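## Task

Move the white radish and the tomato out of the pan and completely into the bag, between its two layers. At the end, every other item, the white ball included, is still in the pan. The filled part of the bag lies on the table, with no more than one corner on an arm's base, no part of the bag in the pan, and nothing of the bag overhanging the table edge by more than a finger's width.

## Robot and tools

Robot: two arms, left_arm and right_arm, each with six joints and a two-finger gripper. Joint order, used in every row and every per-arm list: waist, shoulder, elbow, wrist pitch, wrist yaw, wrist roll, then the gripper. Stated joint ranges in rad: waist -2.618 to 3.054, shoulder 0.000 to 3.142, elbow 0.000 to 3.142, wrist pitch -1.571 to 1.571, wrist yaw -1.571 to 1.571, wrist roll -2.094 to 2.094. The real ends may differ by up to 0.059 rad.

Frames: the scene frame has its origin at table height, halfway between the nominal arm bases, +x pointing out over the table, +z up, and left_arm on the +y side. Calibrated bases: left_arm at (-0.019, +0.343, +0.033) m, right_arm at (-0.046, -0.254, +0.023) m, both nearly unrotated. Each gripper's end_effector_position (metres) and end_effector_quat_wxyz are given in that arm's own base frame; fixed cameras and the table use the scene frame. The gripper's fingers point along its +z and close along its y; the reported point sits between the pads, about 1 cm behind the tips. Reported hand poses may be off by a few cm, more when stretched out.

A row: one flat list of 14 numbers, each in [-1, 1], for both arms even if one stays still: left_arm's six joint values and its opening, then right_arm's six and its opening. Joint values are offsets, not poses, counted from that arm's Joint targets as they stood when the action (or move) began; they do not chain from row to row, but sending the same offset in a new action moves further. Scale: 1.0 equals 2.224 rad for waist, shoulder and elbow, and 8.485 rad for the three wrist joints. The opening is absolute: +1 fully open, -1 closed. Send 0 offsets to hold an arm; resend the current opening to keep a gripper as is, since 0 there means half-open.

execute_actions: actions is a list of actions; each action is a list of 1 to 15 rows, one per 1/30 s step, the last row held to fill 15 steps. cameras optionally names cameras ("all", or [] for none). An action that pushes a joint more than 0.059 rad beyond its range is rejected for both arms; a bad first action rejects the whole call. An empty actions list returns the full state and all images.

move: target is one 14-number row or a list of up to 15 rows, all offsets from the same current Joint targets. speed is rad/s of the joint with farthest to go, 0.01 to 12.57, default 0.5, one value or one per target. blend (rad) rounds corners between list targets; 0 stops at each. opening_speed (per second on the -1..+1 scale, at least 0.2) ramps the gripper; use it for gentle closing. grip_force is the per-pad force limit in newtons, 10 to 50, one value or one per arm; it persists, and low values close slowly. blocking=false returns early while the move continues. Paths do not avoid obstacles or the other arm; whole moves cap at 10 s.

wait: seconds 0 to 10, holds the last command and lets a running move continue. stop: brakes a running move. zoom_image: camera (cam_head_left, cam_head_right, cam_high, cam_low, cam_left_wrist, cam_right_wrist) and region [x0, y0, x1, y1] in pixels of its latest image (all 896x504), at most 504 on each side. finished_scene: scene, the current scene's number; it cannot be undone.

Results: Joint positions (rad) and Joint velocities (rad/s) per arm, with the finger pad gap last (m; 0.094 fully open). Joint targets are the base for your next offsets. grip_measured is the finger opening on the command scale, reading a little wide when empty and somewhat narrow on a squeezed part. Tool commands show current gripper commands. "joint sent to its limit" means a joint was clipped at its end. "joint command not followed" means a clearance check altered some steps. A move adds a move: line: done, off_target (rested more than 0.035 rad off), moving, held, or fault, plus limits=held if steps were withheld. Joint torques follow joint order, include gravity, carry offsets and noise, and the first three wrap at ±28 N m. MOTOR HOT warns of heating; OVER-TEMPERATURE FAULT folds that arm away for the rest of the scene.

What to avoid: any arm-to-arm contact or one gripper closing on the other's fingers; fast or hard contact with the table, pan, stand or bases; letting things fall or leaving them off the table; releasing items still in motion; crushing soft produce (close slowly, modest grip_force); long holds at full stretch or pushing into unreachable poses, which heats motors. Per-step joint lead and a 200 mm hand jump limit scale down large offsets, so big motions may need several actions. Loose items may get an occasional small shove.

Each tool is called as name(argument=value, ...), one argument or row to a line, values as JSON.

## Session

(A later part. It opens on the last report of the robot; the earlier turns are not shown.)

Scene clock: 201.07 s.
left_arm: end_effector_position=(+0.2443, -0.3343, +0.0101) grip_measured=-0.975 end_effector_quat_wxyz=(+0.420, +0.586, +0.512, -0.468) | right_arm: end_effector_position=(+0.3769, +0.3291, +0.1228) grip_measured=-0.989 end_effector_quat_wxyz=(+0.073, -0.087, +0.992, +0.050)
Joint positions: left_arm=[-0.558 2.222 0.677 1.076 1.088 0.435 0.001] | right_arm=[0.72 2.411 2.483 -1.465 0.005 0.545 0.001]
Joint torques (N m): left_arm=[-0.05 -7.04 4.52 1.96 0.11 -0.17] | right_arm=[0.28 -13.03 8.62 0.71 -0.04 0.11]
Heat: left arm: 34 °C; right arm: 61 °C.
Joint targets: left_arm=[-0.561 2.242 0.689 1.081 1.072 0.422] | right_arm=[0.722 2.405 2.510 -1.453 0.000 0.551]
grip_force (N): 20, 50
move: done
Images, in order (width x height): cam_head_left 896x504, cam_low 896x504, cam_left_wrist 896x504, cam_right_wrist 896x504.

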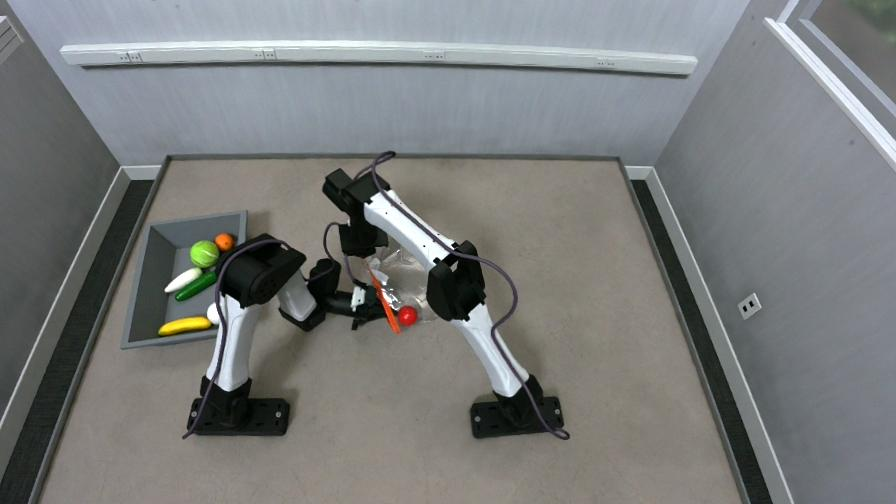

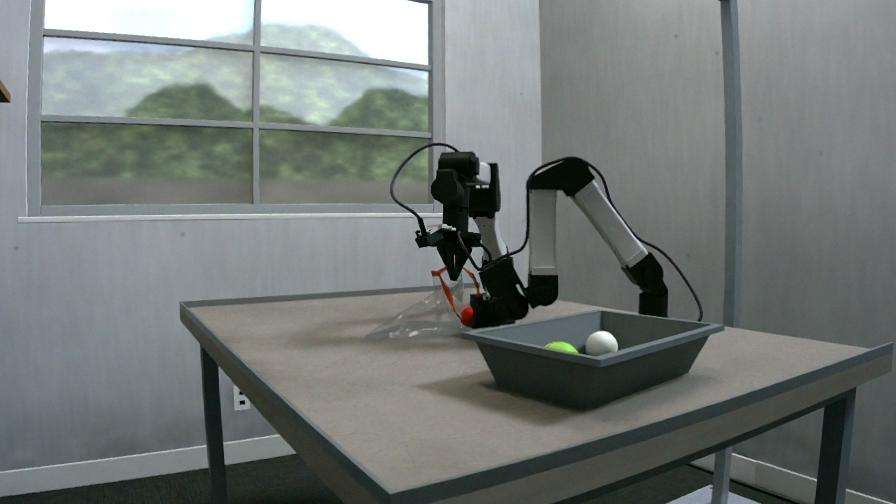

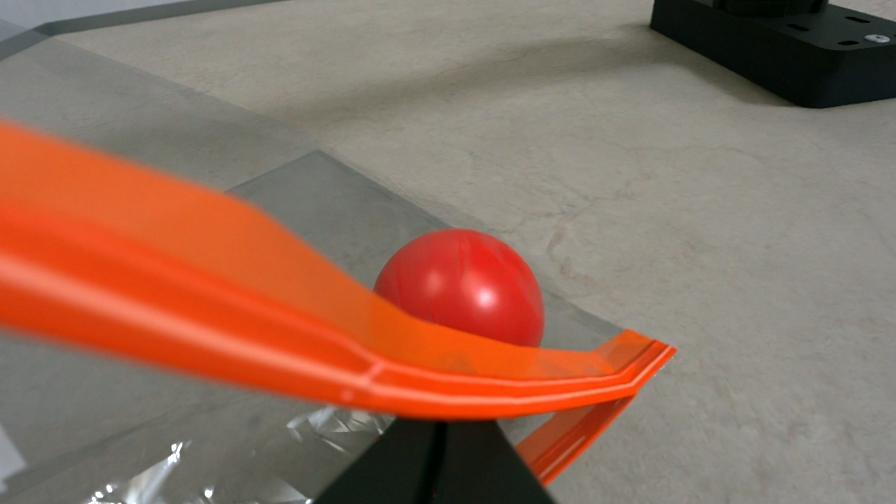

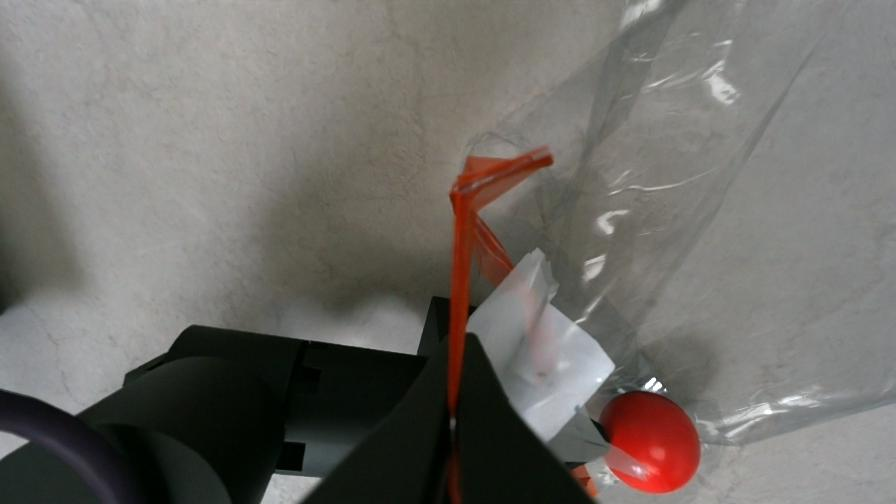

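move(
  target=[
    [0.1142,-0.0517,-0.0598,-0.0272,0.0191,0.0316,-1,0,0,0,0,0,0,-1],
    [0.1385,-0.112,-0.1048,-0.0028,0.0226,0.0045,-1,0,0,0,0,0,0,-1],
    [0.2747,-0.1987,-0.1277,-0.0296,0.0277,0.0151,-1,0,0,0,0,0,0,-1],
    [0.2972,-0.2887,0.1174,-0.1569,-0.0497,-0.0379,-1,0,0,0,0,0,0,-1],
    [0.504,-0.2122,0.4577,-0.2909,-0.1263,-0.2501,-1,0,0,0,0,0,0,-1],
  ],
  speed=[0.3,0.4,0.5,0.8,0.9],
  blend=[0.03,0.05,0.08,0.1,0],
  cameras=["cam_left_wrist","cam_right_wrist","cam_head_left","cam_low"],
)

zoom_image(
  camera="cam_head_left",
  region=[310, 220, 470, 360],
)

Scene clock: 209.50 s.
left_arm: end_effector_position=(+0.2971, +0.1818, +0.1721) grip_measured=-0.975 end_effector_quat_wxyz=(-0.052, +0.899, -0.433, +0.043) | right_arm: end_effector_position=(+0.3769, +0.3291, +0.1228) grip_measured=-0.989 end_effector_quat_wxyz=(+0.073, -0.087, +0.992, +0.050)
Joint positions: left_arm=[0.557 1.749 1.687 -1.374 0.016 -1.687 0.001] | right_arm=[0.72 2.411 2.483 -1.465 0.005 0.545 0.001]
Joint torques (N m): left_arm=[0.44 -6.19 9.02 0.49 -0.22 -0.16] | right_arm=[0.31 -13.05 8.62 0.72 -0.05 0.11]
Heat: left arm: 34 °C; right arm: 61 °C.
Joint targets: left_arm=[0.559 1.770 1.707 -1.387 0.000 -1.700] | right_arm=[0.722 2.405 2.510 -1.453 0.000 0.551]
grip_force (N): 20, 50
move: done
Images, in order (width x height): cam_head_left 896x504, cam_low 896x504, cam_left_wrist 896x504, cam_right_wrist 896x504.

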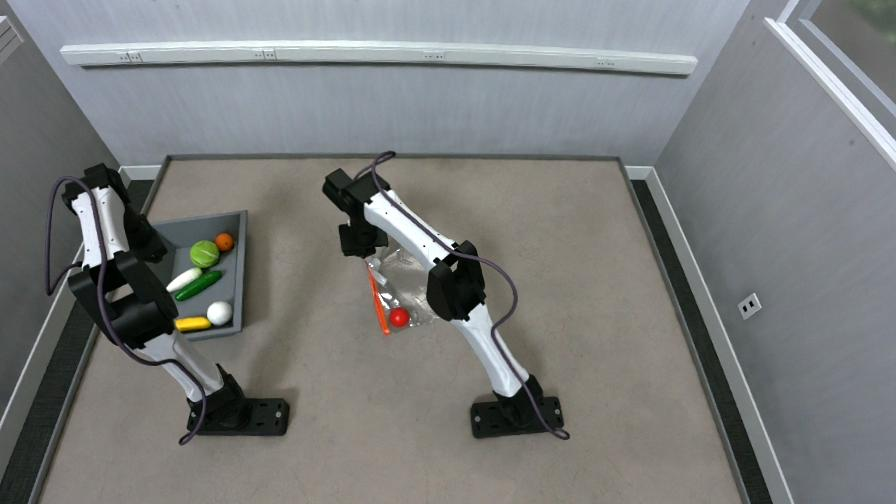

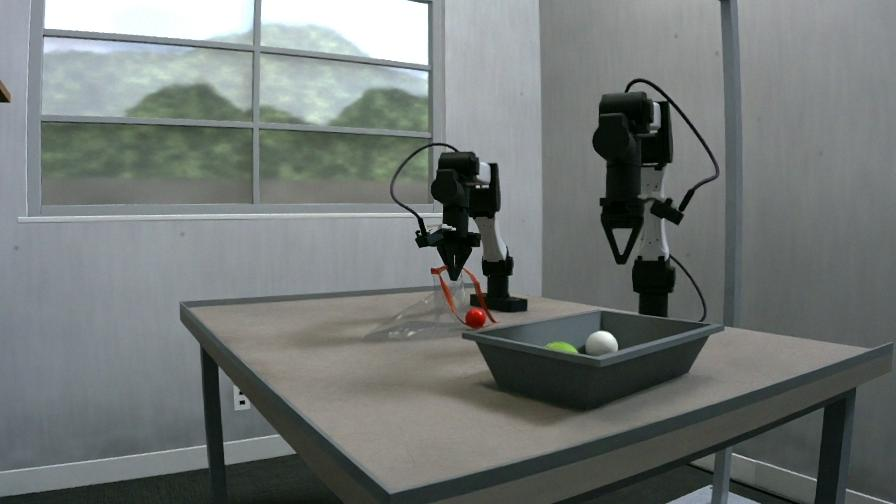

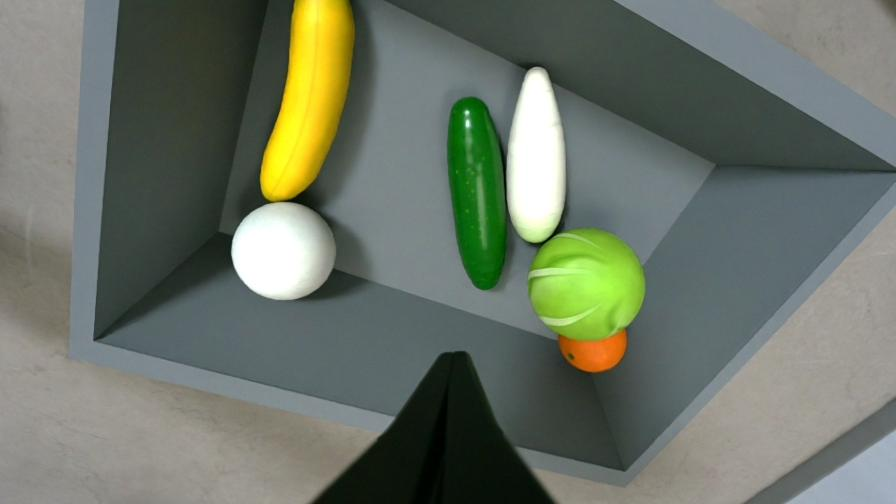

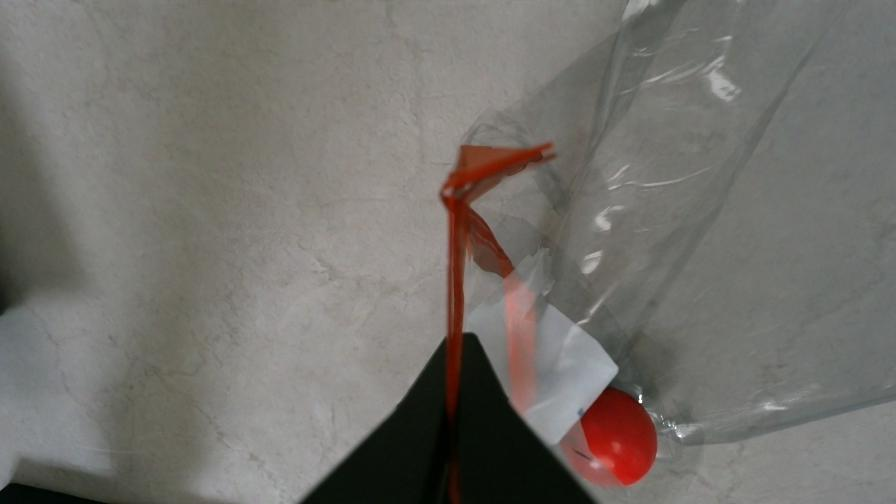

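Scaled by 3.150 from the camera's 896x504 image, which has a finer 1280x720 frame.

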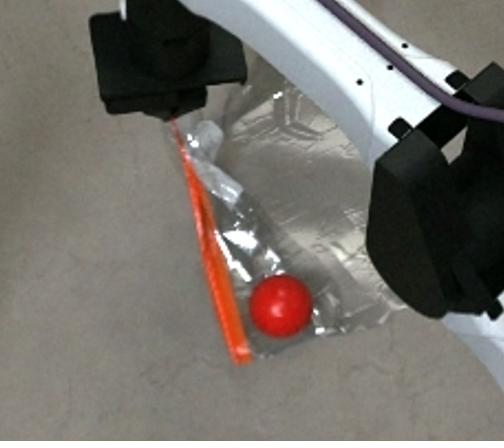

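move(
  target=[0.0031,0.1574,0.0742,0.0159,0,-0.0136,-0.1,0,0,0,0,0,0,-1],
  speed=0.5,
  cameras=["cam_left_wrist"],
)

Scene clock: 211.90 s.
left_arm: end_effector_position=(+0.3577, +0.2209, +0.0885) grip_measured=-0.102 end_effector_quat_wxyz=(-0.017, +0.925, -0.380, +0.022) | right_arm: end_effector_position=(+0.3769, +0.3291, +0.1228) grip_measured=-0.989 end_effector_quat_wxyz=(+0.073, -0.087, +0.992, +0.050)
Joint positions: left_arm=[0.56 2.108 1.851 -1.261 0.016 -1.802 0.042] | right_arm=[0.72 2.411 2.483 -1.465 0.005 0.545 0.001]
Joint torques (N m): left_arm=[0.73 -9.84 8.99 0.53 -0.21 -0.16] | right_arm=[0.29 -13.05 8.65 0.72 -0.04 0.11]
Heat: left arm: 33 °C; right arm: 61 °C.
Joint targets: left_arm=[0.566 2.120 1.872 -1.252 0.000 -1.815] | right_arm=[0.722 2.405 2.510 -1.453 0.000 0.551]
grip_force (N): 20, 50
move: done
Images, in order (width x height): cam_left_wrist 896x504.

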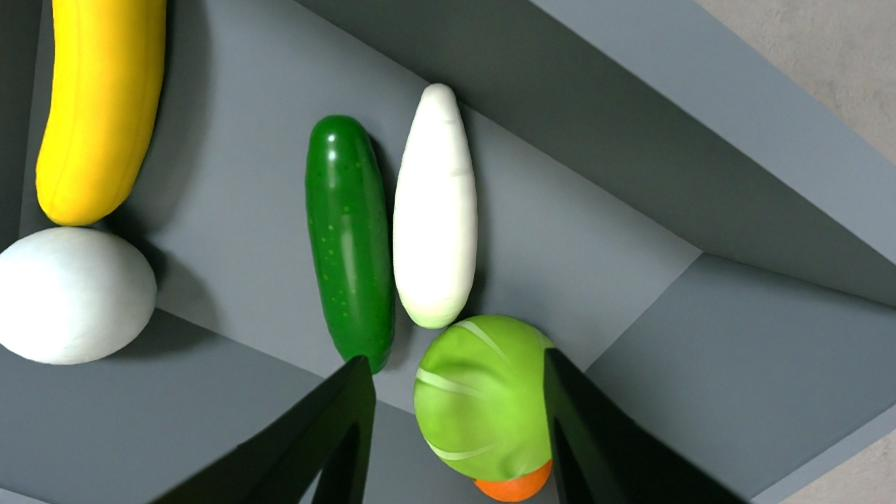

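move(
  target=[0.009,0.0279,-0.1344,0.0425,0,0,-0.05,0,0,0,0,0,0,-1],
  speed=0.25,
  cameras=["cam_left_wrist"],
)

Scene clock: 215.53 s.
left_arm: end_effector_position=(+0.3572, +0.2322, +0.0040) grip_measured=-0.051 end_effector_quat_wxyz=(-0.034, +0.928, -0.370, +0.027) | right_arm: end_effector_position=(+0.3769, +0.3291, +0.1228) grip_measured=-0.989 end_effector_quat_wxyz=(+0.073, -0.087, +0.992, +0.050)
Joint positions: left_arm=[0.578 2.158 1.585 -0.912 0.005 -1.805 0.045] | right_arm=[0.72 2.411 2.483 -1.465 0.005 0.545 0.001]
Joint torques (N m): left_arm=[0.8 -9.01 5.46 0.74 -0.11 -0.13] | right_arm=[0.28 -13.03 8.62 0.71 -0.04 0.11]
Heat: left arm: 33 °C; right arm: 61 °C.
Joint targets: left_arm=[0.586 2.183 1.573 -0.891 0.000 -1.815] | right_arm=[0.722 2.405 2.510 -1.453 0.000 0.551]
grip_force (N): 20, 50
move: done
Images, in order (width x height): cam_left_wrist 896x504.

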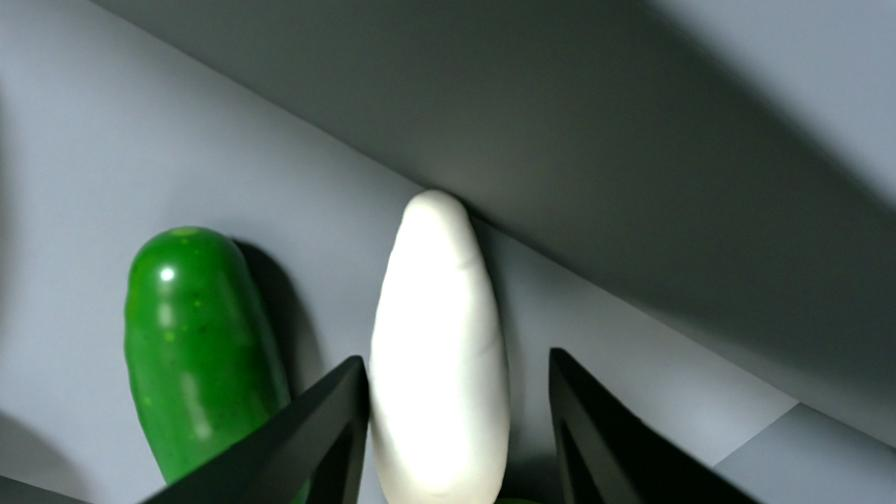

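move(
  target=[
    [0,-0.0045,-0.0225,0.0047,0,0,-0.05,0,0,0,0,0,0,-1],
    [0,-0.0045,-0.0225,0.0047,0,0,-0.65,0,0,0,0,0,0,-1],
  ],
  speed=0.25,
  opening_speed=0.4,
  grip_force=[30,50],
  cameras=["cam_left_wrist"],
)

Scene clock: 218.70 s.
left_arm: end_effector_position=(+0.3556, +0.2409, -0.0033) grip_measured=-0.391 end_effector_quat_wxyz=(-0.058, +0.928, -0.368, +0.015) | right_arm: end_effector_position=(+0.3769, +0.3291, +0.1228) grip_measured=-0.989 end_effector_quat_wxyz=(+0.073, -0.087, +0.992, +0.050)
Joint positions: left_arm=[0.578 2.158 1.551 -0.852 -0.042 -1.806 0.029] | right_arm=[0.72 2.411 2.483 -1.465 0.005 0.545 0.001]
Joint torques (N m): left_arm=[0.83 -9.77 3.89 0.58 0.3 -0.12] | right_arm=[0.27 -13.03 8.61 0.71 -0.05 0.1]
Heat: left arm: 33 °C; right arm: 62 °C.
Joint targets: left_arm=[0.586 2.173 1.523 -0.852 0.000 -1.815] | right_arm=[0.722 2.405 2.510 -1.453 0.000 0.551]
grip_force (N): 30, 50
move: off_target (left_arm); target 2's new numbers were sent with left_arm's wrist yaw 0.041 rad from that target; left_arm: the wrist yaw is farthest, 0.042 rad from its target
Images, in order (width x height): cam_left_wrist 896x504.

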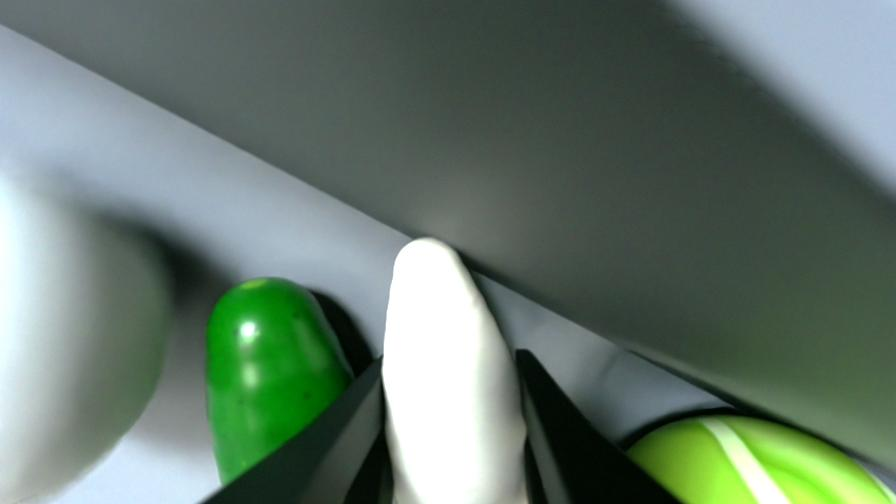

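move(
  target=[
    [0,-0.1003,0.1907,-0.076,0,0,-0.65,0,0,0,0,0,0,-1],
    [-0.5252,-0.2556,-0.1442,-0.0231,0,-0.0277,-0.65,0,0,0,0,0,0,-1],
  ],
  speed=[0.4,0.7],
  blend=[0.1,0],
  cameras=["cam_left_wrist","cam_right_wrist","cam_low","cam_head_left","cam_high"],
)

Scene clock: 224.13 s.
left_arm: end_effector_position=(+0.2581, -0.1677, +0.0863) grip_measured=-0.391 end_effector_quat_wxyz=(+0.017, -0.665, +0.745, -0.046) | right_arm: end_effector_position=(+0.3769, +0.3291, +0.1228) grip_measured=-0.989 end_effector_quat_wxyz=(+0.073, -0.087, +0.992, +0.050)
Joint positions: left_arm=[-0.581 1.628 1.213 -1.057 -0.009 -2.037 0.029] | right_arm=[0.72 2.411 2.483 -1.465 0.005 0.545 0.001]
Joint torques (N m): left_arm=[0.17 -8.5 5.9 0.61 0.02 -0.14] | right_arm=[0.29 -13.04 8.61 0.71 -0.04 0.11]
Heat: left arm: 34 °C; right arm: 62 °C.
Joint targets: left_arm=[-0.582 1.604 1.202 -1.047 0.000 -2.050] | right_arm=[0.722 2.405 2.510 -1.453 0.000 0.551]
grip_force (N): 30, 50
move: done
Images, in order (width x height): cam_head_left 896x504, cam_high 896x504, cam_low 896x504, cam_left_wrist 896x504, cam_right_wrist 896x504.

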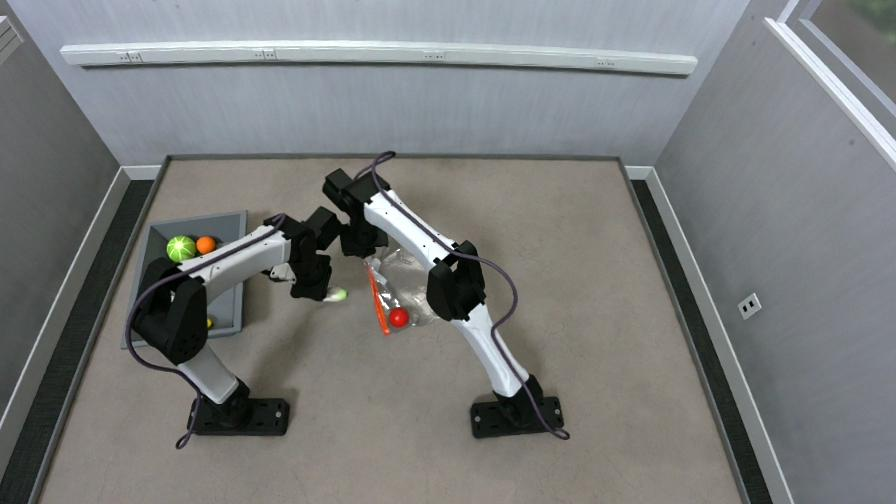

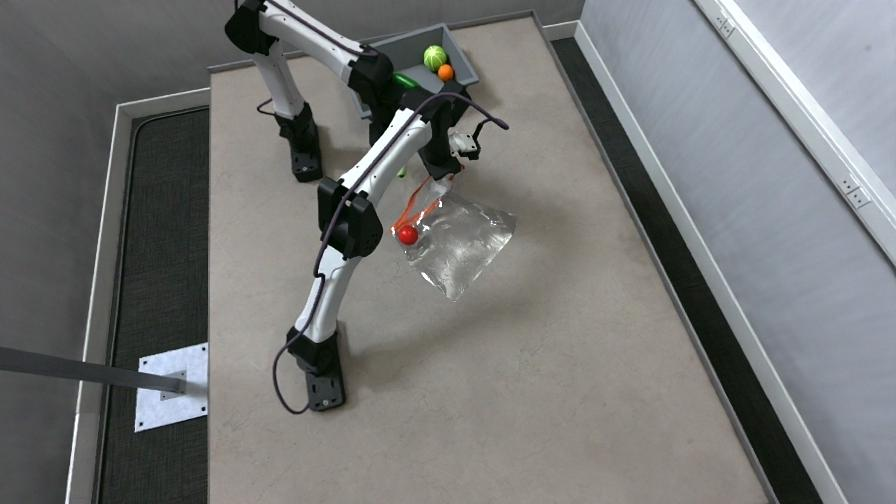

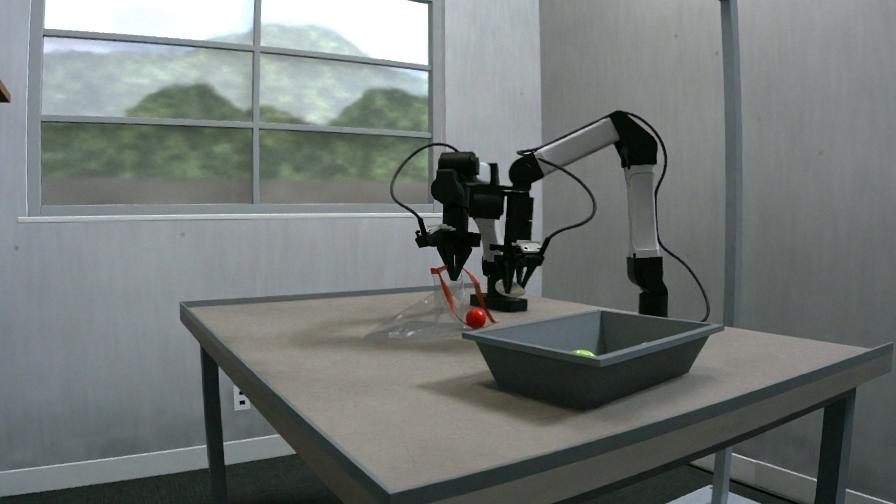

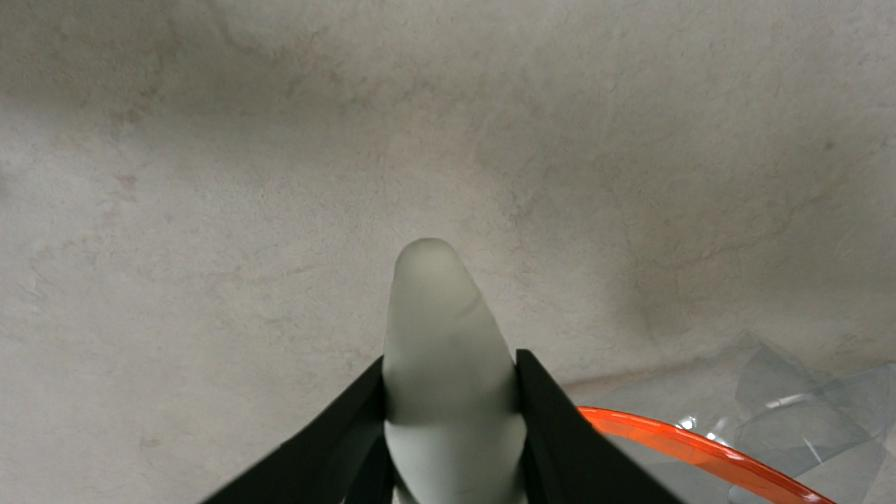

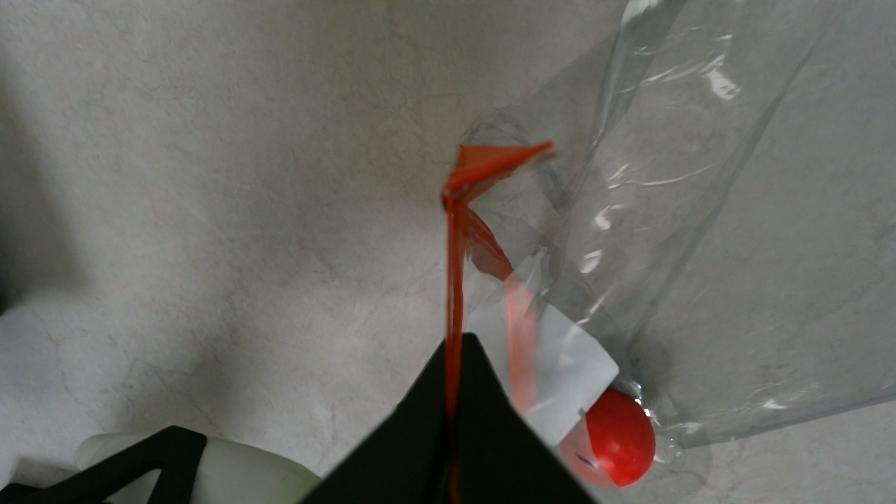

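move(
  target=[-0.0686,0.0767,-0.0679,0.0378,0,-0.0047,-0.65,0,0,0,0,0,0,-1],
  speed=0.3,
  cameras=["cam_left_wrist","cam_right_wrist","cam_low","cam_head_left"],
)

Scene clock: 238.53 s.
left_arm: end_effector_position=(+0.2570, -0.1725, +0.0812) grip_measured=-0.391 end_effector_quat_wxyz=(+0.018, -0.661, +0.749, -0.052) | right_arm: end_effector_position=(+0.3769, +0.3291, +0.1228) grip_measured=-0.989 end_effector_quat_wxyz=(+0.073, -0.087, +0.992, +0.050)
Joint positions: left_arm=[-0.596 1.628 1.191 -1.025 -0.009 -2.041 0.029] | right_arm=[0.72 2.411 2.483 -1.465 0.005 0.545 0.001]
Joint torques (N m): left_arm=[0.35 -6.76 7.17 0.51 -0.07 -0.05] | right_arm=[0.28 -13.04 8.62 0.71 -0.04 0.11]
Heat: left arm: 34 °C; right arm: 63 °C.
Joint targets: left_arm=[-0.594 1.628 1.193 -1.027 -0.009 -2.041] | right_arm=[0.722 2.405 2.510 -1.453 0.000 0.551]
grip_force (N): 30, 50
move: held (left_arm; a check stopped the path); limits=held; left_arm: the wrist pitch is farthest, 0.299 rad from its target
joint command not followed: on one or more control steps a check withheld the commanded joint targets of the left arm, and it was not sent them on those steps.
cause: the commanded joint targets, or the way to them, would bring a part of the robot too close to another arm (this arm's wrist (the part past the wrist pitch) and the right arm's gripper housing, at the place that arm is still heading or pushing toward).
Images, in order (width x height): cam_head_left 896x504, cam_low 896x504, cam_left_wrist 896x504, cam_right_wrist 896x504.

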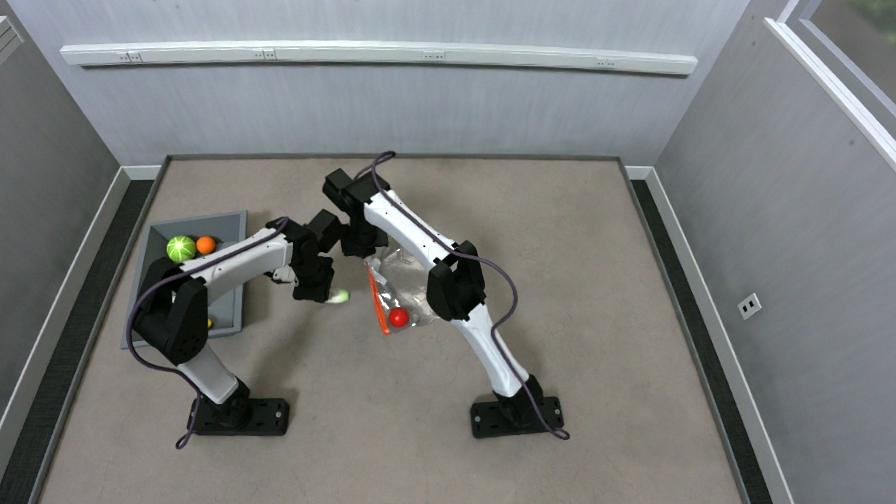

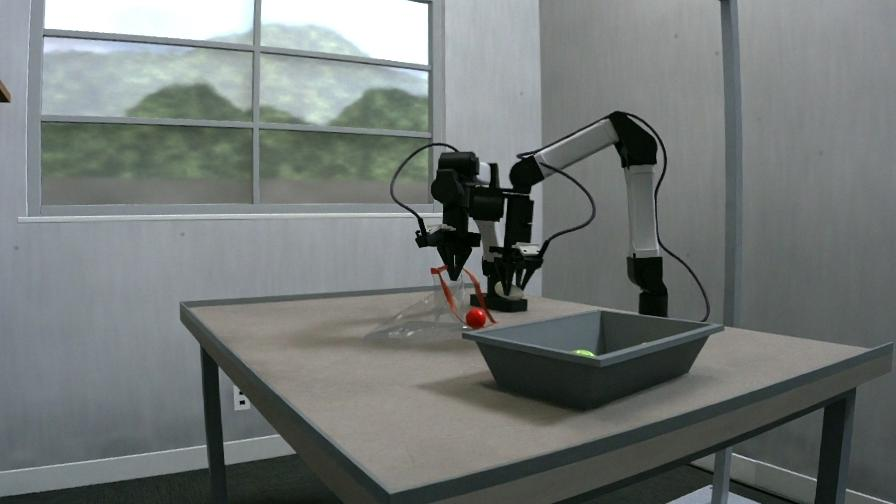

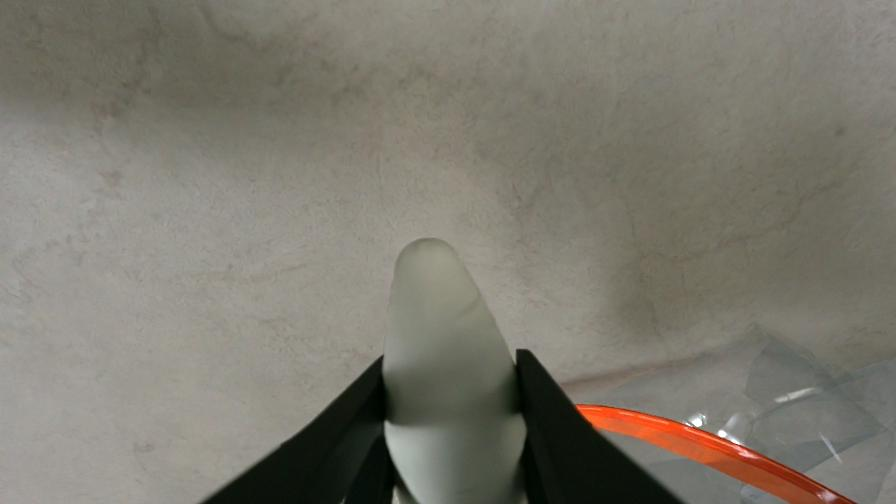

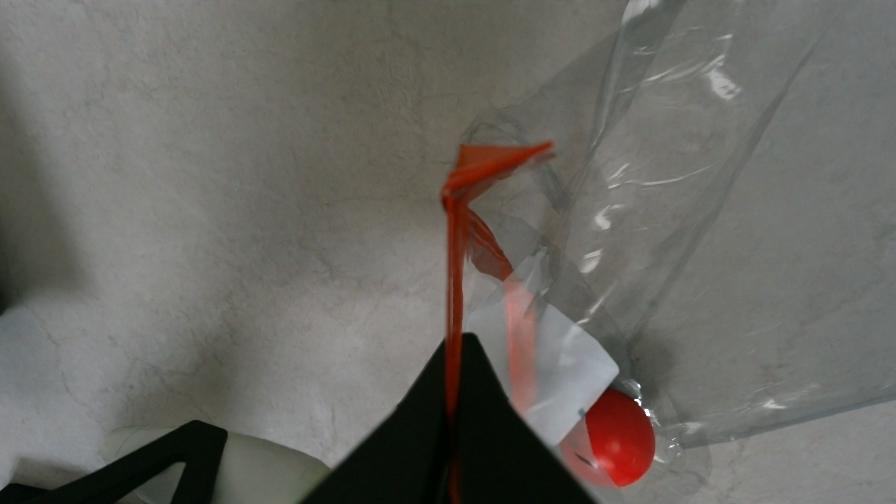

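move(
  target=[0.0159,0.0254,-0.1485,0.047,0.0011,0,-0.65,0,0,0,0,0,0,-1],
  speed=0.25,
  cameras=["cam_left_wrist","cam_low","cam_head_left"],
)

Scene clock: 240.27 s.
left_arm: end_effector_position=(+0.2575, -0.1728, +0.0808) grip_measured=-0.391 end_effector_quat_wxyz=(+0.018, -0.661, +0.749, -0.053) | right_arm: end_effector_position=(+0.3769, +0.3291, +0.1228) grip_measured=-0.989 end_effector_quat_wxyz=(+0.073, -0.087, +0.992, +0.050)
Joint positions: left_arm=[-0.596 1.628 1.189 -1.02 -0.009 -2.041 0.029] | right_arm=[0.72 2.411 2.483 -1.465 0.005 0.545 0.001]
Joint torques (N m): left_arm=[0.23 -6.65 7.05 0.54 -0.08 -0.04] | right_arm=[0.28 -13.04 8.62 0.72 -0.05 0.11]
Heat: left arm: 34 °C; right arm: 63 °C.
Joint targets: left_arm=[-0.596 1.628 1.190 -1.021 -0.009 -2.041] | right_arm=[0.722 2.405 2.510 -1.453 0.000 0.551]
grip_force (N): 30, 50
move: held (left_arm; a check stopped the path); limits=held; left_arm: the wrist pitch is farthest, 0.392 rad from its target
joint command not followed: on one or more control steps a check withheld the commanded joint targets of the left arm, and it was not sent them on those steps.
cause: the commanded joint targets, or the way to them, would bring a part of the robot too close to another arm (this arm's wrist (the part past the wrist pitch) and the right arm's gripper housing, at the place that arm is still heading or pushing toward).
Images, in order (width x height): cam_head_left 896x504, cam_low 896x504, cam_left_wrist 896x504.

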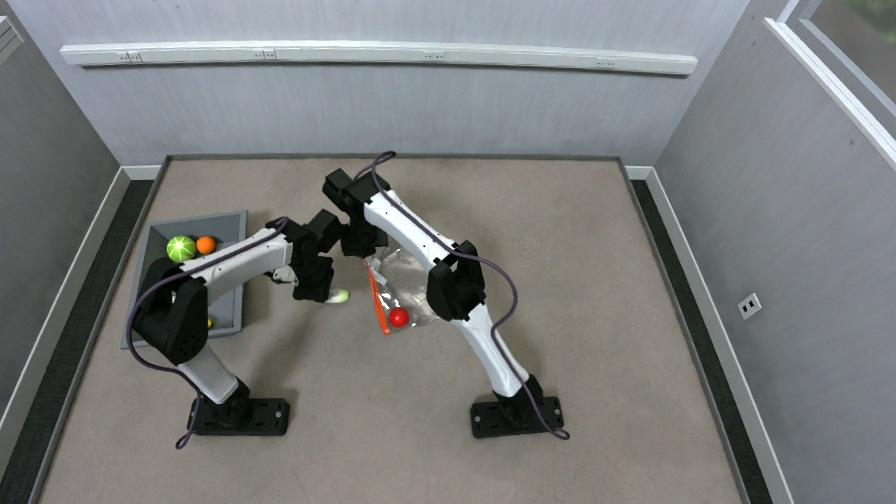

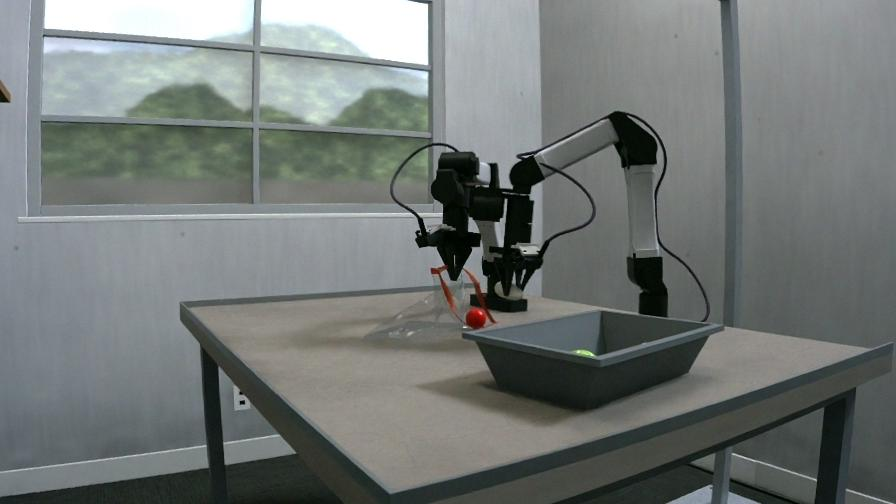

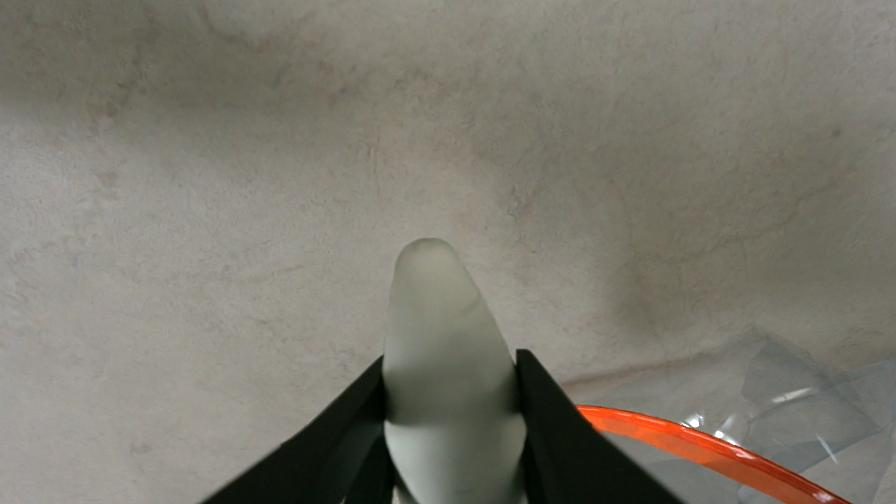

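move(
  target=[
    [0.0432,0,0,0,0.0011,0,-0.65,0,0,0,0,0,0,-1],
    [0.0432,0.0095,-0.1663,0.0471,0.0011,0,-0.65,0,0,0,0,0,0,-1],
  ],
  speed=0.3,
  blend=[0.02,0],
  cameras=["cam_left_wrist","cam_low","cam_head_left"],
)

Scene clock: 243.17 s.
left_arm: end_effector_position=(+0.2482, -0.1347, -0.0047) grip_measured=-0.391 end_effector_quat_wxyz=(-0.023, +0.694, -0.717, +0.061) | right_arm: end_effector_position=(+0.3769, +0.3291, +0.1228) grip_measured=-0.989 end_effector_quat_wxyz=(+0.073, -0.087, +0.992, +0.050)
Joint positions: left_arm=[-0.503 1.637 0.829 -0.632 -0.009 -2.041 0.029] | right_arm=[0.72 2.411 2.483 -1.465 0.005 0.545 0.001]
Joint torques (N m): left_arm=[0.4 -5.03 5.31 0.73 0.02 -0.04] | right_arm=[0.28 -13.03 8.61 0.71 -0.04 0.11]
Heat: left arm: 34 °C; right arm: 63 °C.
Joint targets: left_arm=[-0.500 1.649 0.820 -0.622 0.000 -2.041] | right_arm=[0.722 2.405 2.510 -1.453 0.000 0.551]
grip_force (N): 30, 50
move: done
Images, in order (width x height): cam_head_left 896x504, cam_low 896x504, cam_left_wrist 896x504.

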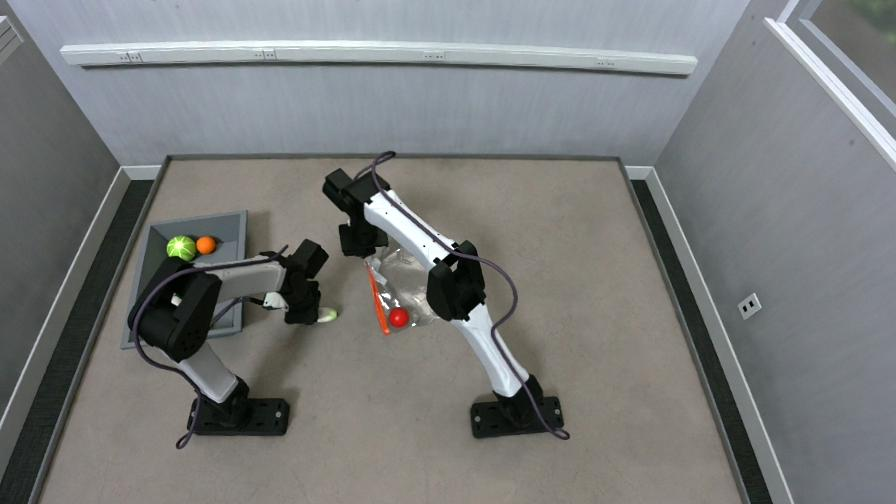

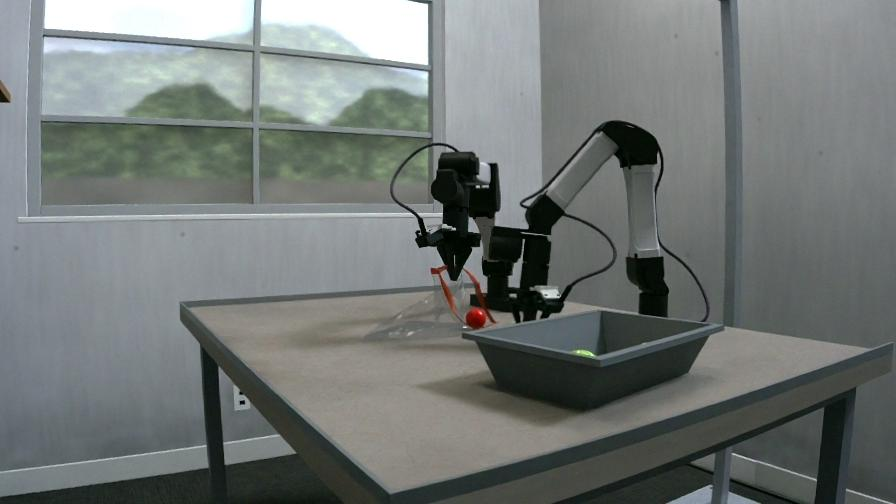

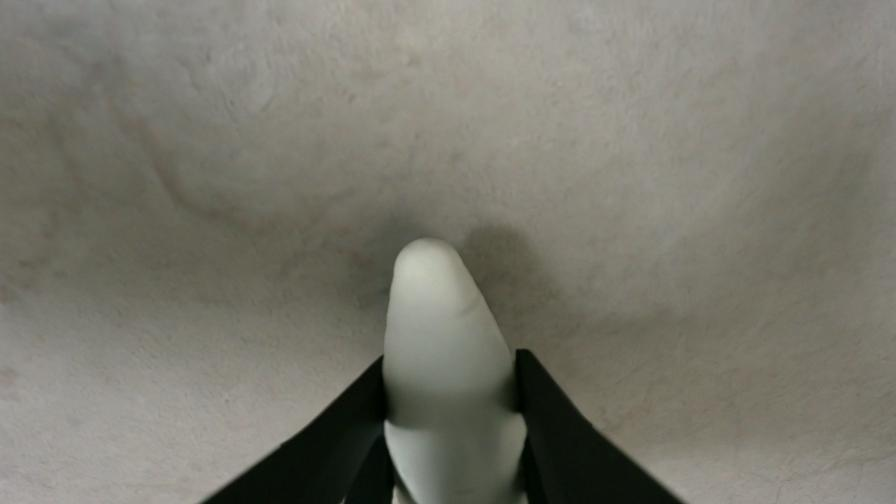

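move(
  target=[
    [0,0,-0.0072,0.0019,0,0,-0.65,0,0,0,0,0,0,-1],
    [0,0,-0.0072,0.0019,0,0,0.05,0,0,0,0,0,0,-1],
  ],
  speed=0.2,
  opening_speed=0.5,
  cameras=["cam_left_wrist"],
)

move(
  target=[
    [0,-0.0694,0.1489,-0.0571,0,0,0.05,0,0,0,0,0,0,-1],
    [0.33,0.0319,0.0491,-0.0575,0.1021,0.4755,0.05,0,0,0,0,0,0,-1],
  ],
  speed=[0.4,1.0],
  blend=[0.05,0],
  cameras=["cam_left_wrist","cam_head_left","cam_low"],
)

Scene clock: 246.90 s.
left_arm: end_effector_position=(+0.2472, -0.1341, -0.0076) grip_measured=+0.048 end_effector_quat_wxyz=(-0.024, +0.694, -0.716, +0.063) | right_arm: end_effector_position=(+0.3769, +0.3291, +0.1228) grip_measured=-0.989 end_effector_quat_wxyz=(+0.073, -0.087, +0.992, +0.050)
Joint positions: left_arm=[-0.503 1.637 0.814 -0.614 -0.009 -2.041 0.049] | right_arm=[0.72 2.411 2.483 -1.465 0.005 0.545 0.001]
Joint torques (N m): left_arm=[0.42 -4.96 5.04 0.7 0.02 -0.04] | right_arm=[0.28 -13.04 8.61 0.71 -0.04 0.11]
Heat: left arm: 33 °C; right arm: 63 °C.
Joint targets: left_arm=[-0.500 1.649 0.804 -0.606 0.000 -2.041] | right_arm=[0.722 2.405 2.510 -1.453 0.000 0.551]
grip_force (N): 30, 50
move: done
Images, in order (width x height): cam_left_wrist 896x504.

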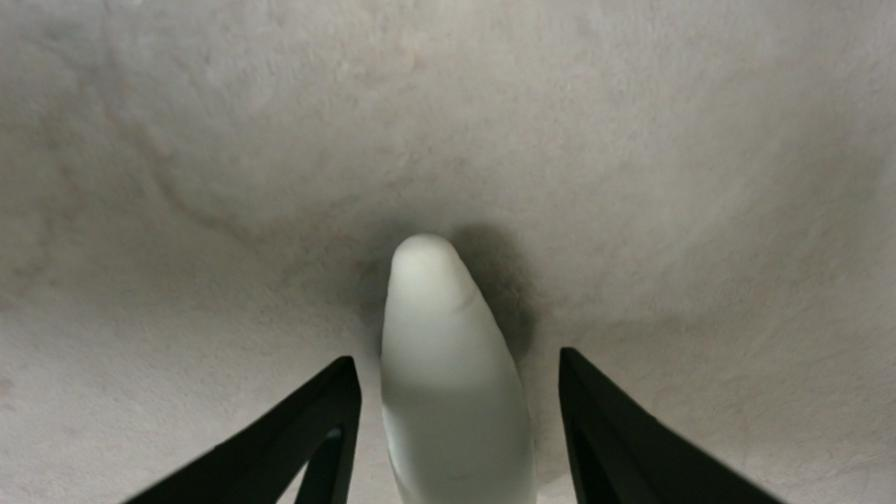

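Scene clock: 253.10 s.
left_arm: end_effector_position=(+0.2409, -0.0785, +0.0647) grip_measured=+0.048 end_effector_quat_wxyz=(+0.305, +0.653, +0.623, -0.303) | right_arm: end_effector_position=(+0.3769, +0.3291, +0.1228) grip_measured=-0.989 end_effector_quat_wxyz=(+0.073, -0.087, +0.992, +0.050)
Joint positions: left_arm=[0.229 1.705 0.924 -1.084 0.853 1.98 0.049] | right_arm=[0.72 2.411 2.483 -1.465 0.005 0.545 0.001]
Joint torques (N m): left_arm=[0.65 -4.85 4.4 -0.43 0.59 0.05] | right_arm=[0.28 -13.04 8.61 0.72 -0.04 0.11]
Heat: left arm: 32 °C; right arm: 63 °C.
Joint targets: left_arm=[0.234 1.720 0.913 -1.093 0.867 1.993] | right_arm=[0.722 2.405 2.510 -1.453 0.000 0.551]
grip_force (N): 30, 50
move: done
Images, in order (width x height): cam_head_left 896x504, cam_low 896x504, cam_left_wrist 896x504.

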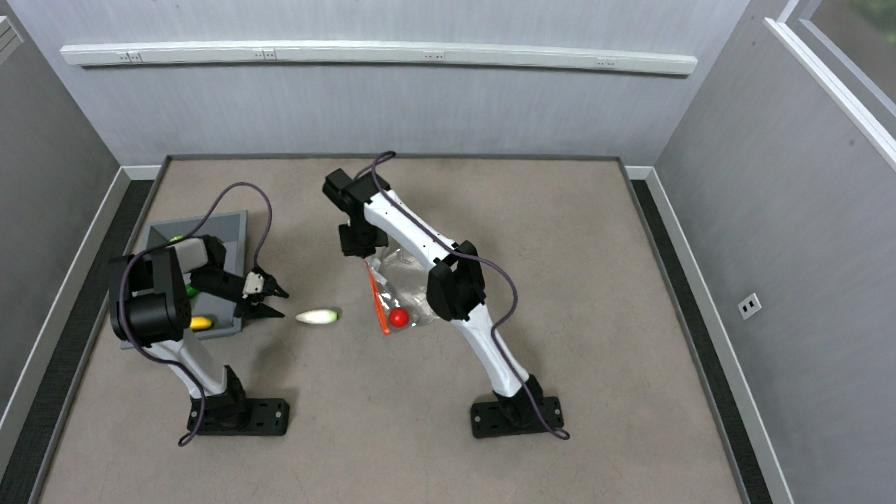

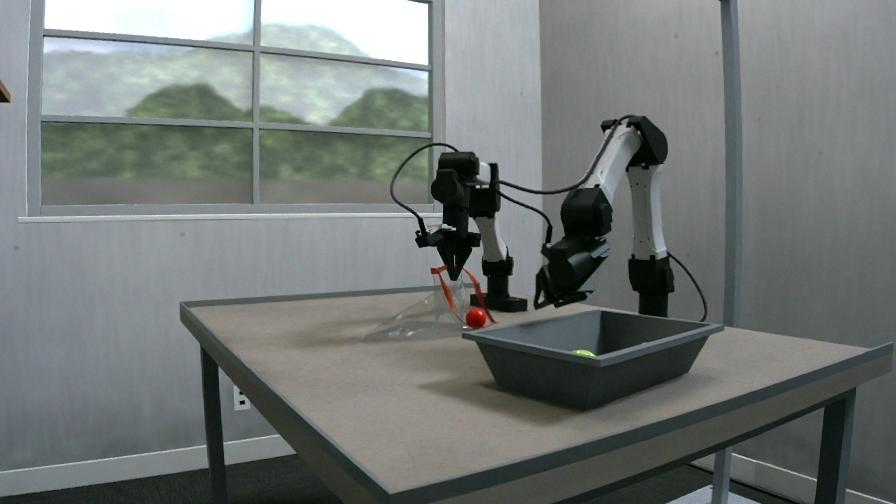

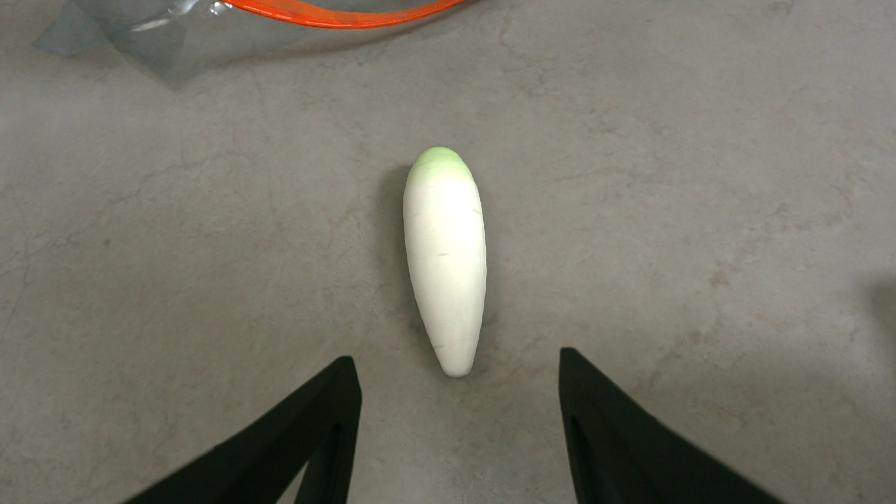

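move(
  target=[
    [0,0.0688,0,0.0179,0,0,0.0,0,0,0,0,0,0,-1],
    [-0.0677,0.0769,-0.0571,0.0561,0.0041,-0.0271,0.0,0,0,0,0,0,0,-1],
  ],
  speed=0.3,
  blend=[0.03,0],
  cameras=["cam_left_wrist"],
)

Scene clock: 255.93 s.
left_arm: end_effector_position=(+0.2532, -0.1131, -0.0047) grip_measured=+0.002 end_effector_quat_wxyz=(+0.307, +0.653, +0.621, -0.305) | right_arm: end_effector_position=(+0.3769, +0.3291, +0.1228) grip_measured=-0.989 end_effector_quat_wxyz=(+0.073, -0.087, +0.992, +0.050)
Joint positions: left_arm=[0.088 1.876 0.795 -0.628 0.888 1.776 0.047] | right_arm=[0.72 2.411 2.483 -1.465 0.005 0.545 0.001]
Joint torques (N m): left_arm=[-0.17 -5.48 3.59 0.12 0.63 -0.17] | right_arm=[0.28 -13.03 8.62 0.71 -0.04 0.11]
Heat: left arm: 32 °C; right arm: 63 °C.
Joint targets: left_arm=[0.083 1.891 0.786 -0.617 0.901 1.763] | right_arm=[0.722 2.405 2.510 -1.453 0.000 0.551]
grip_force (N): 30, 50
move: done
Images, in order (width x height): cam_left_wrist 896x504.

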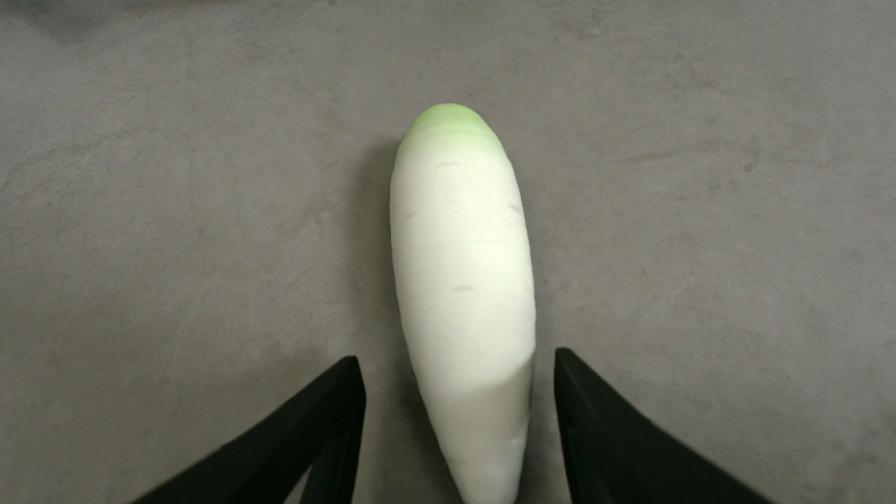

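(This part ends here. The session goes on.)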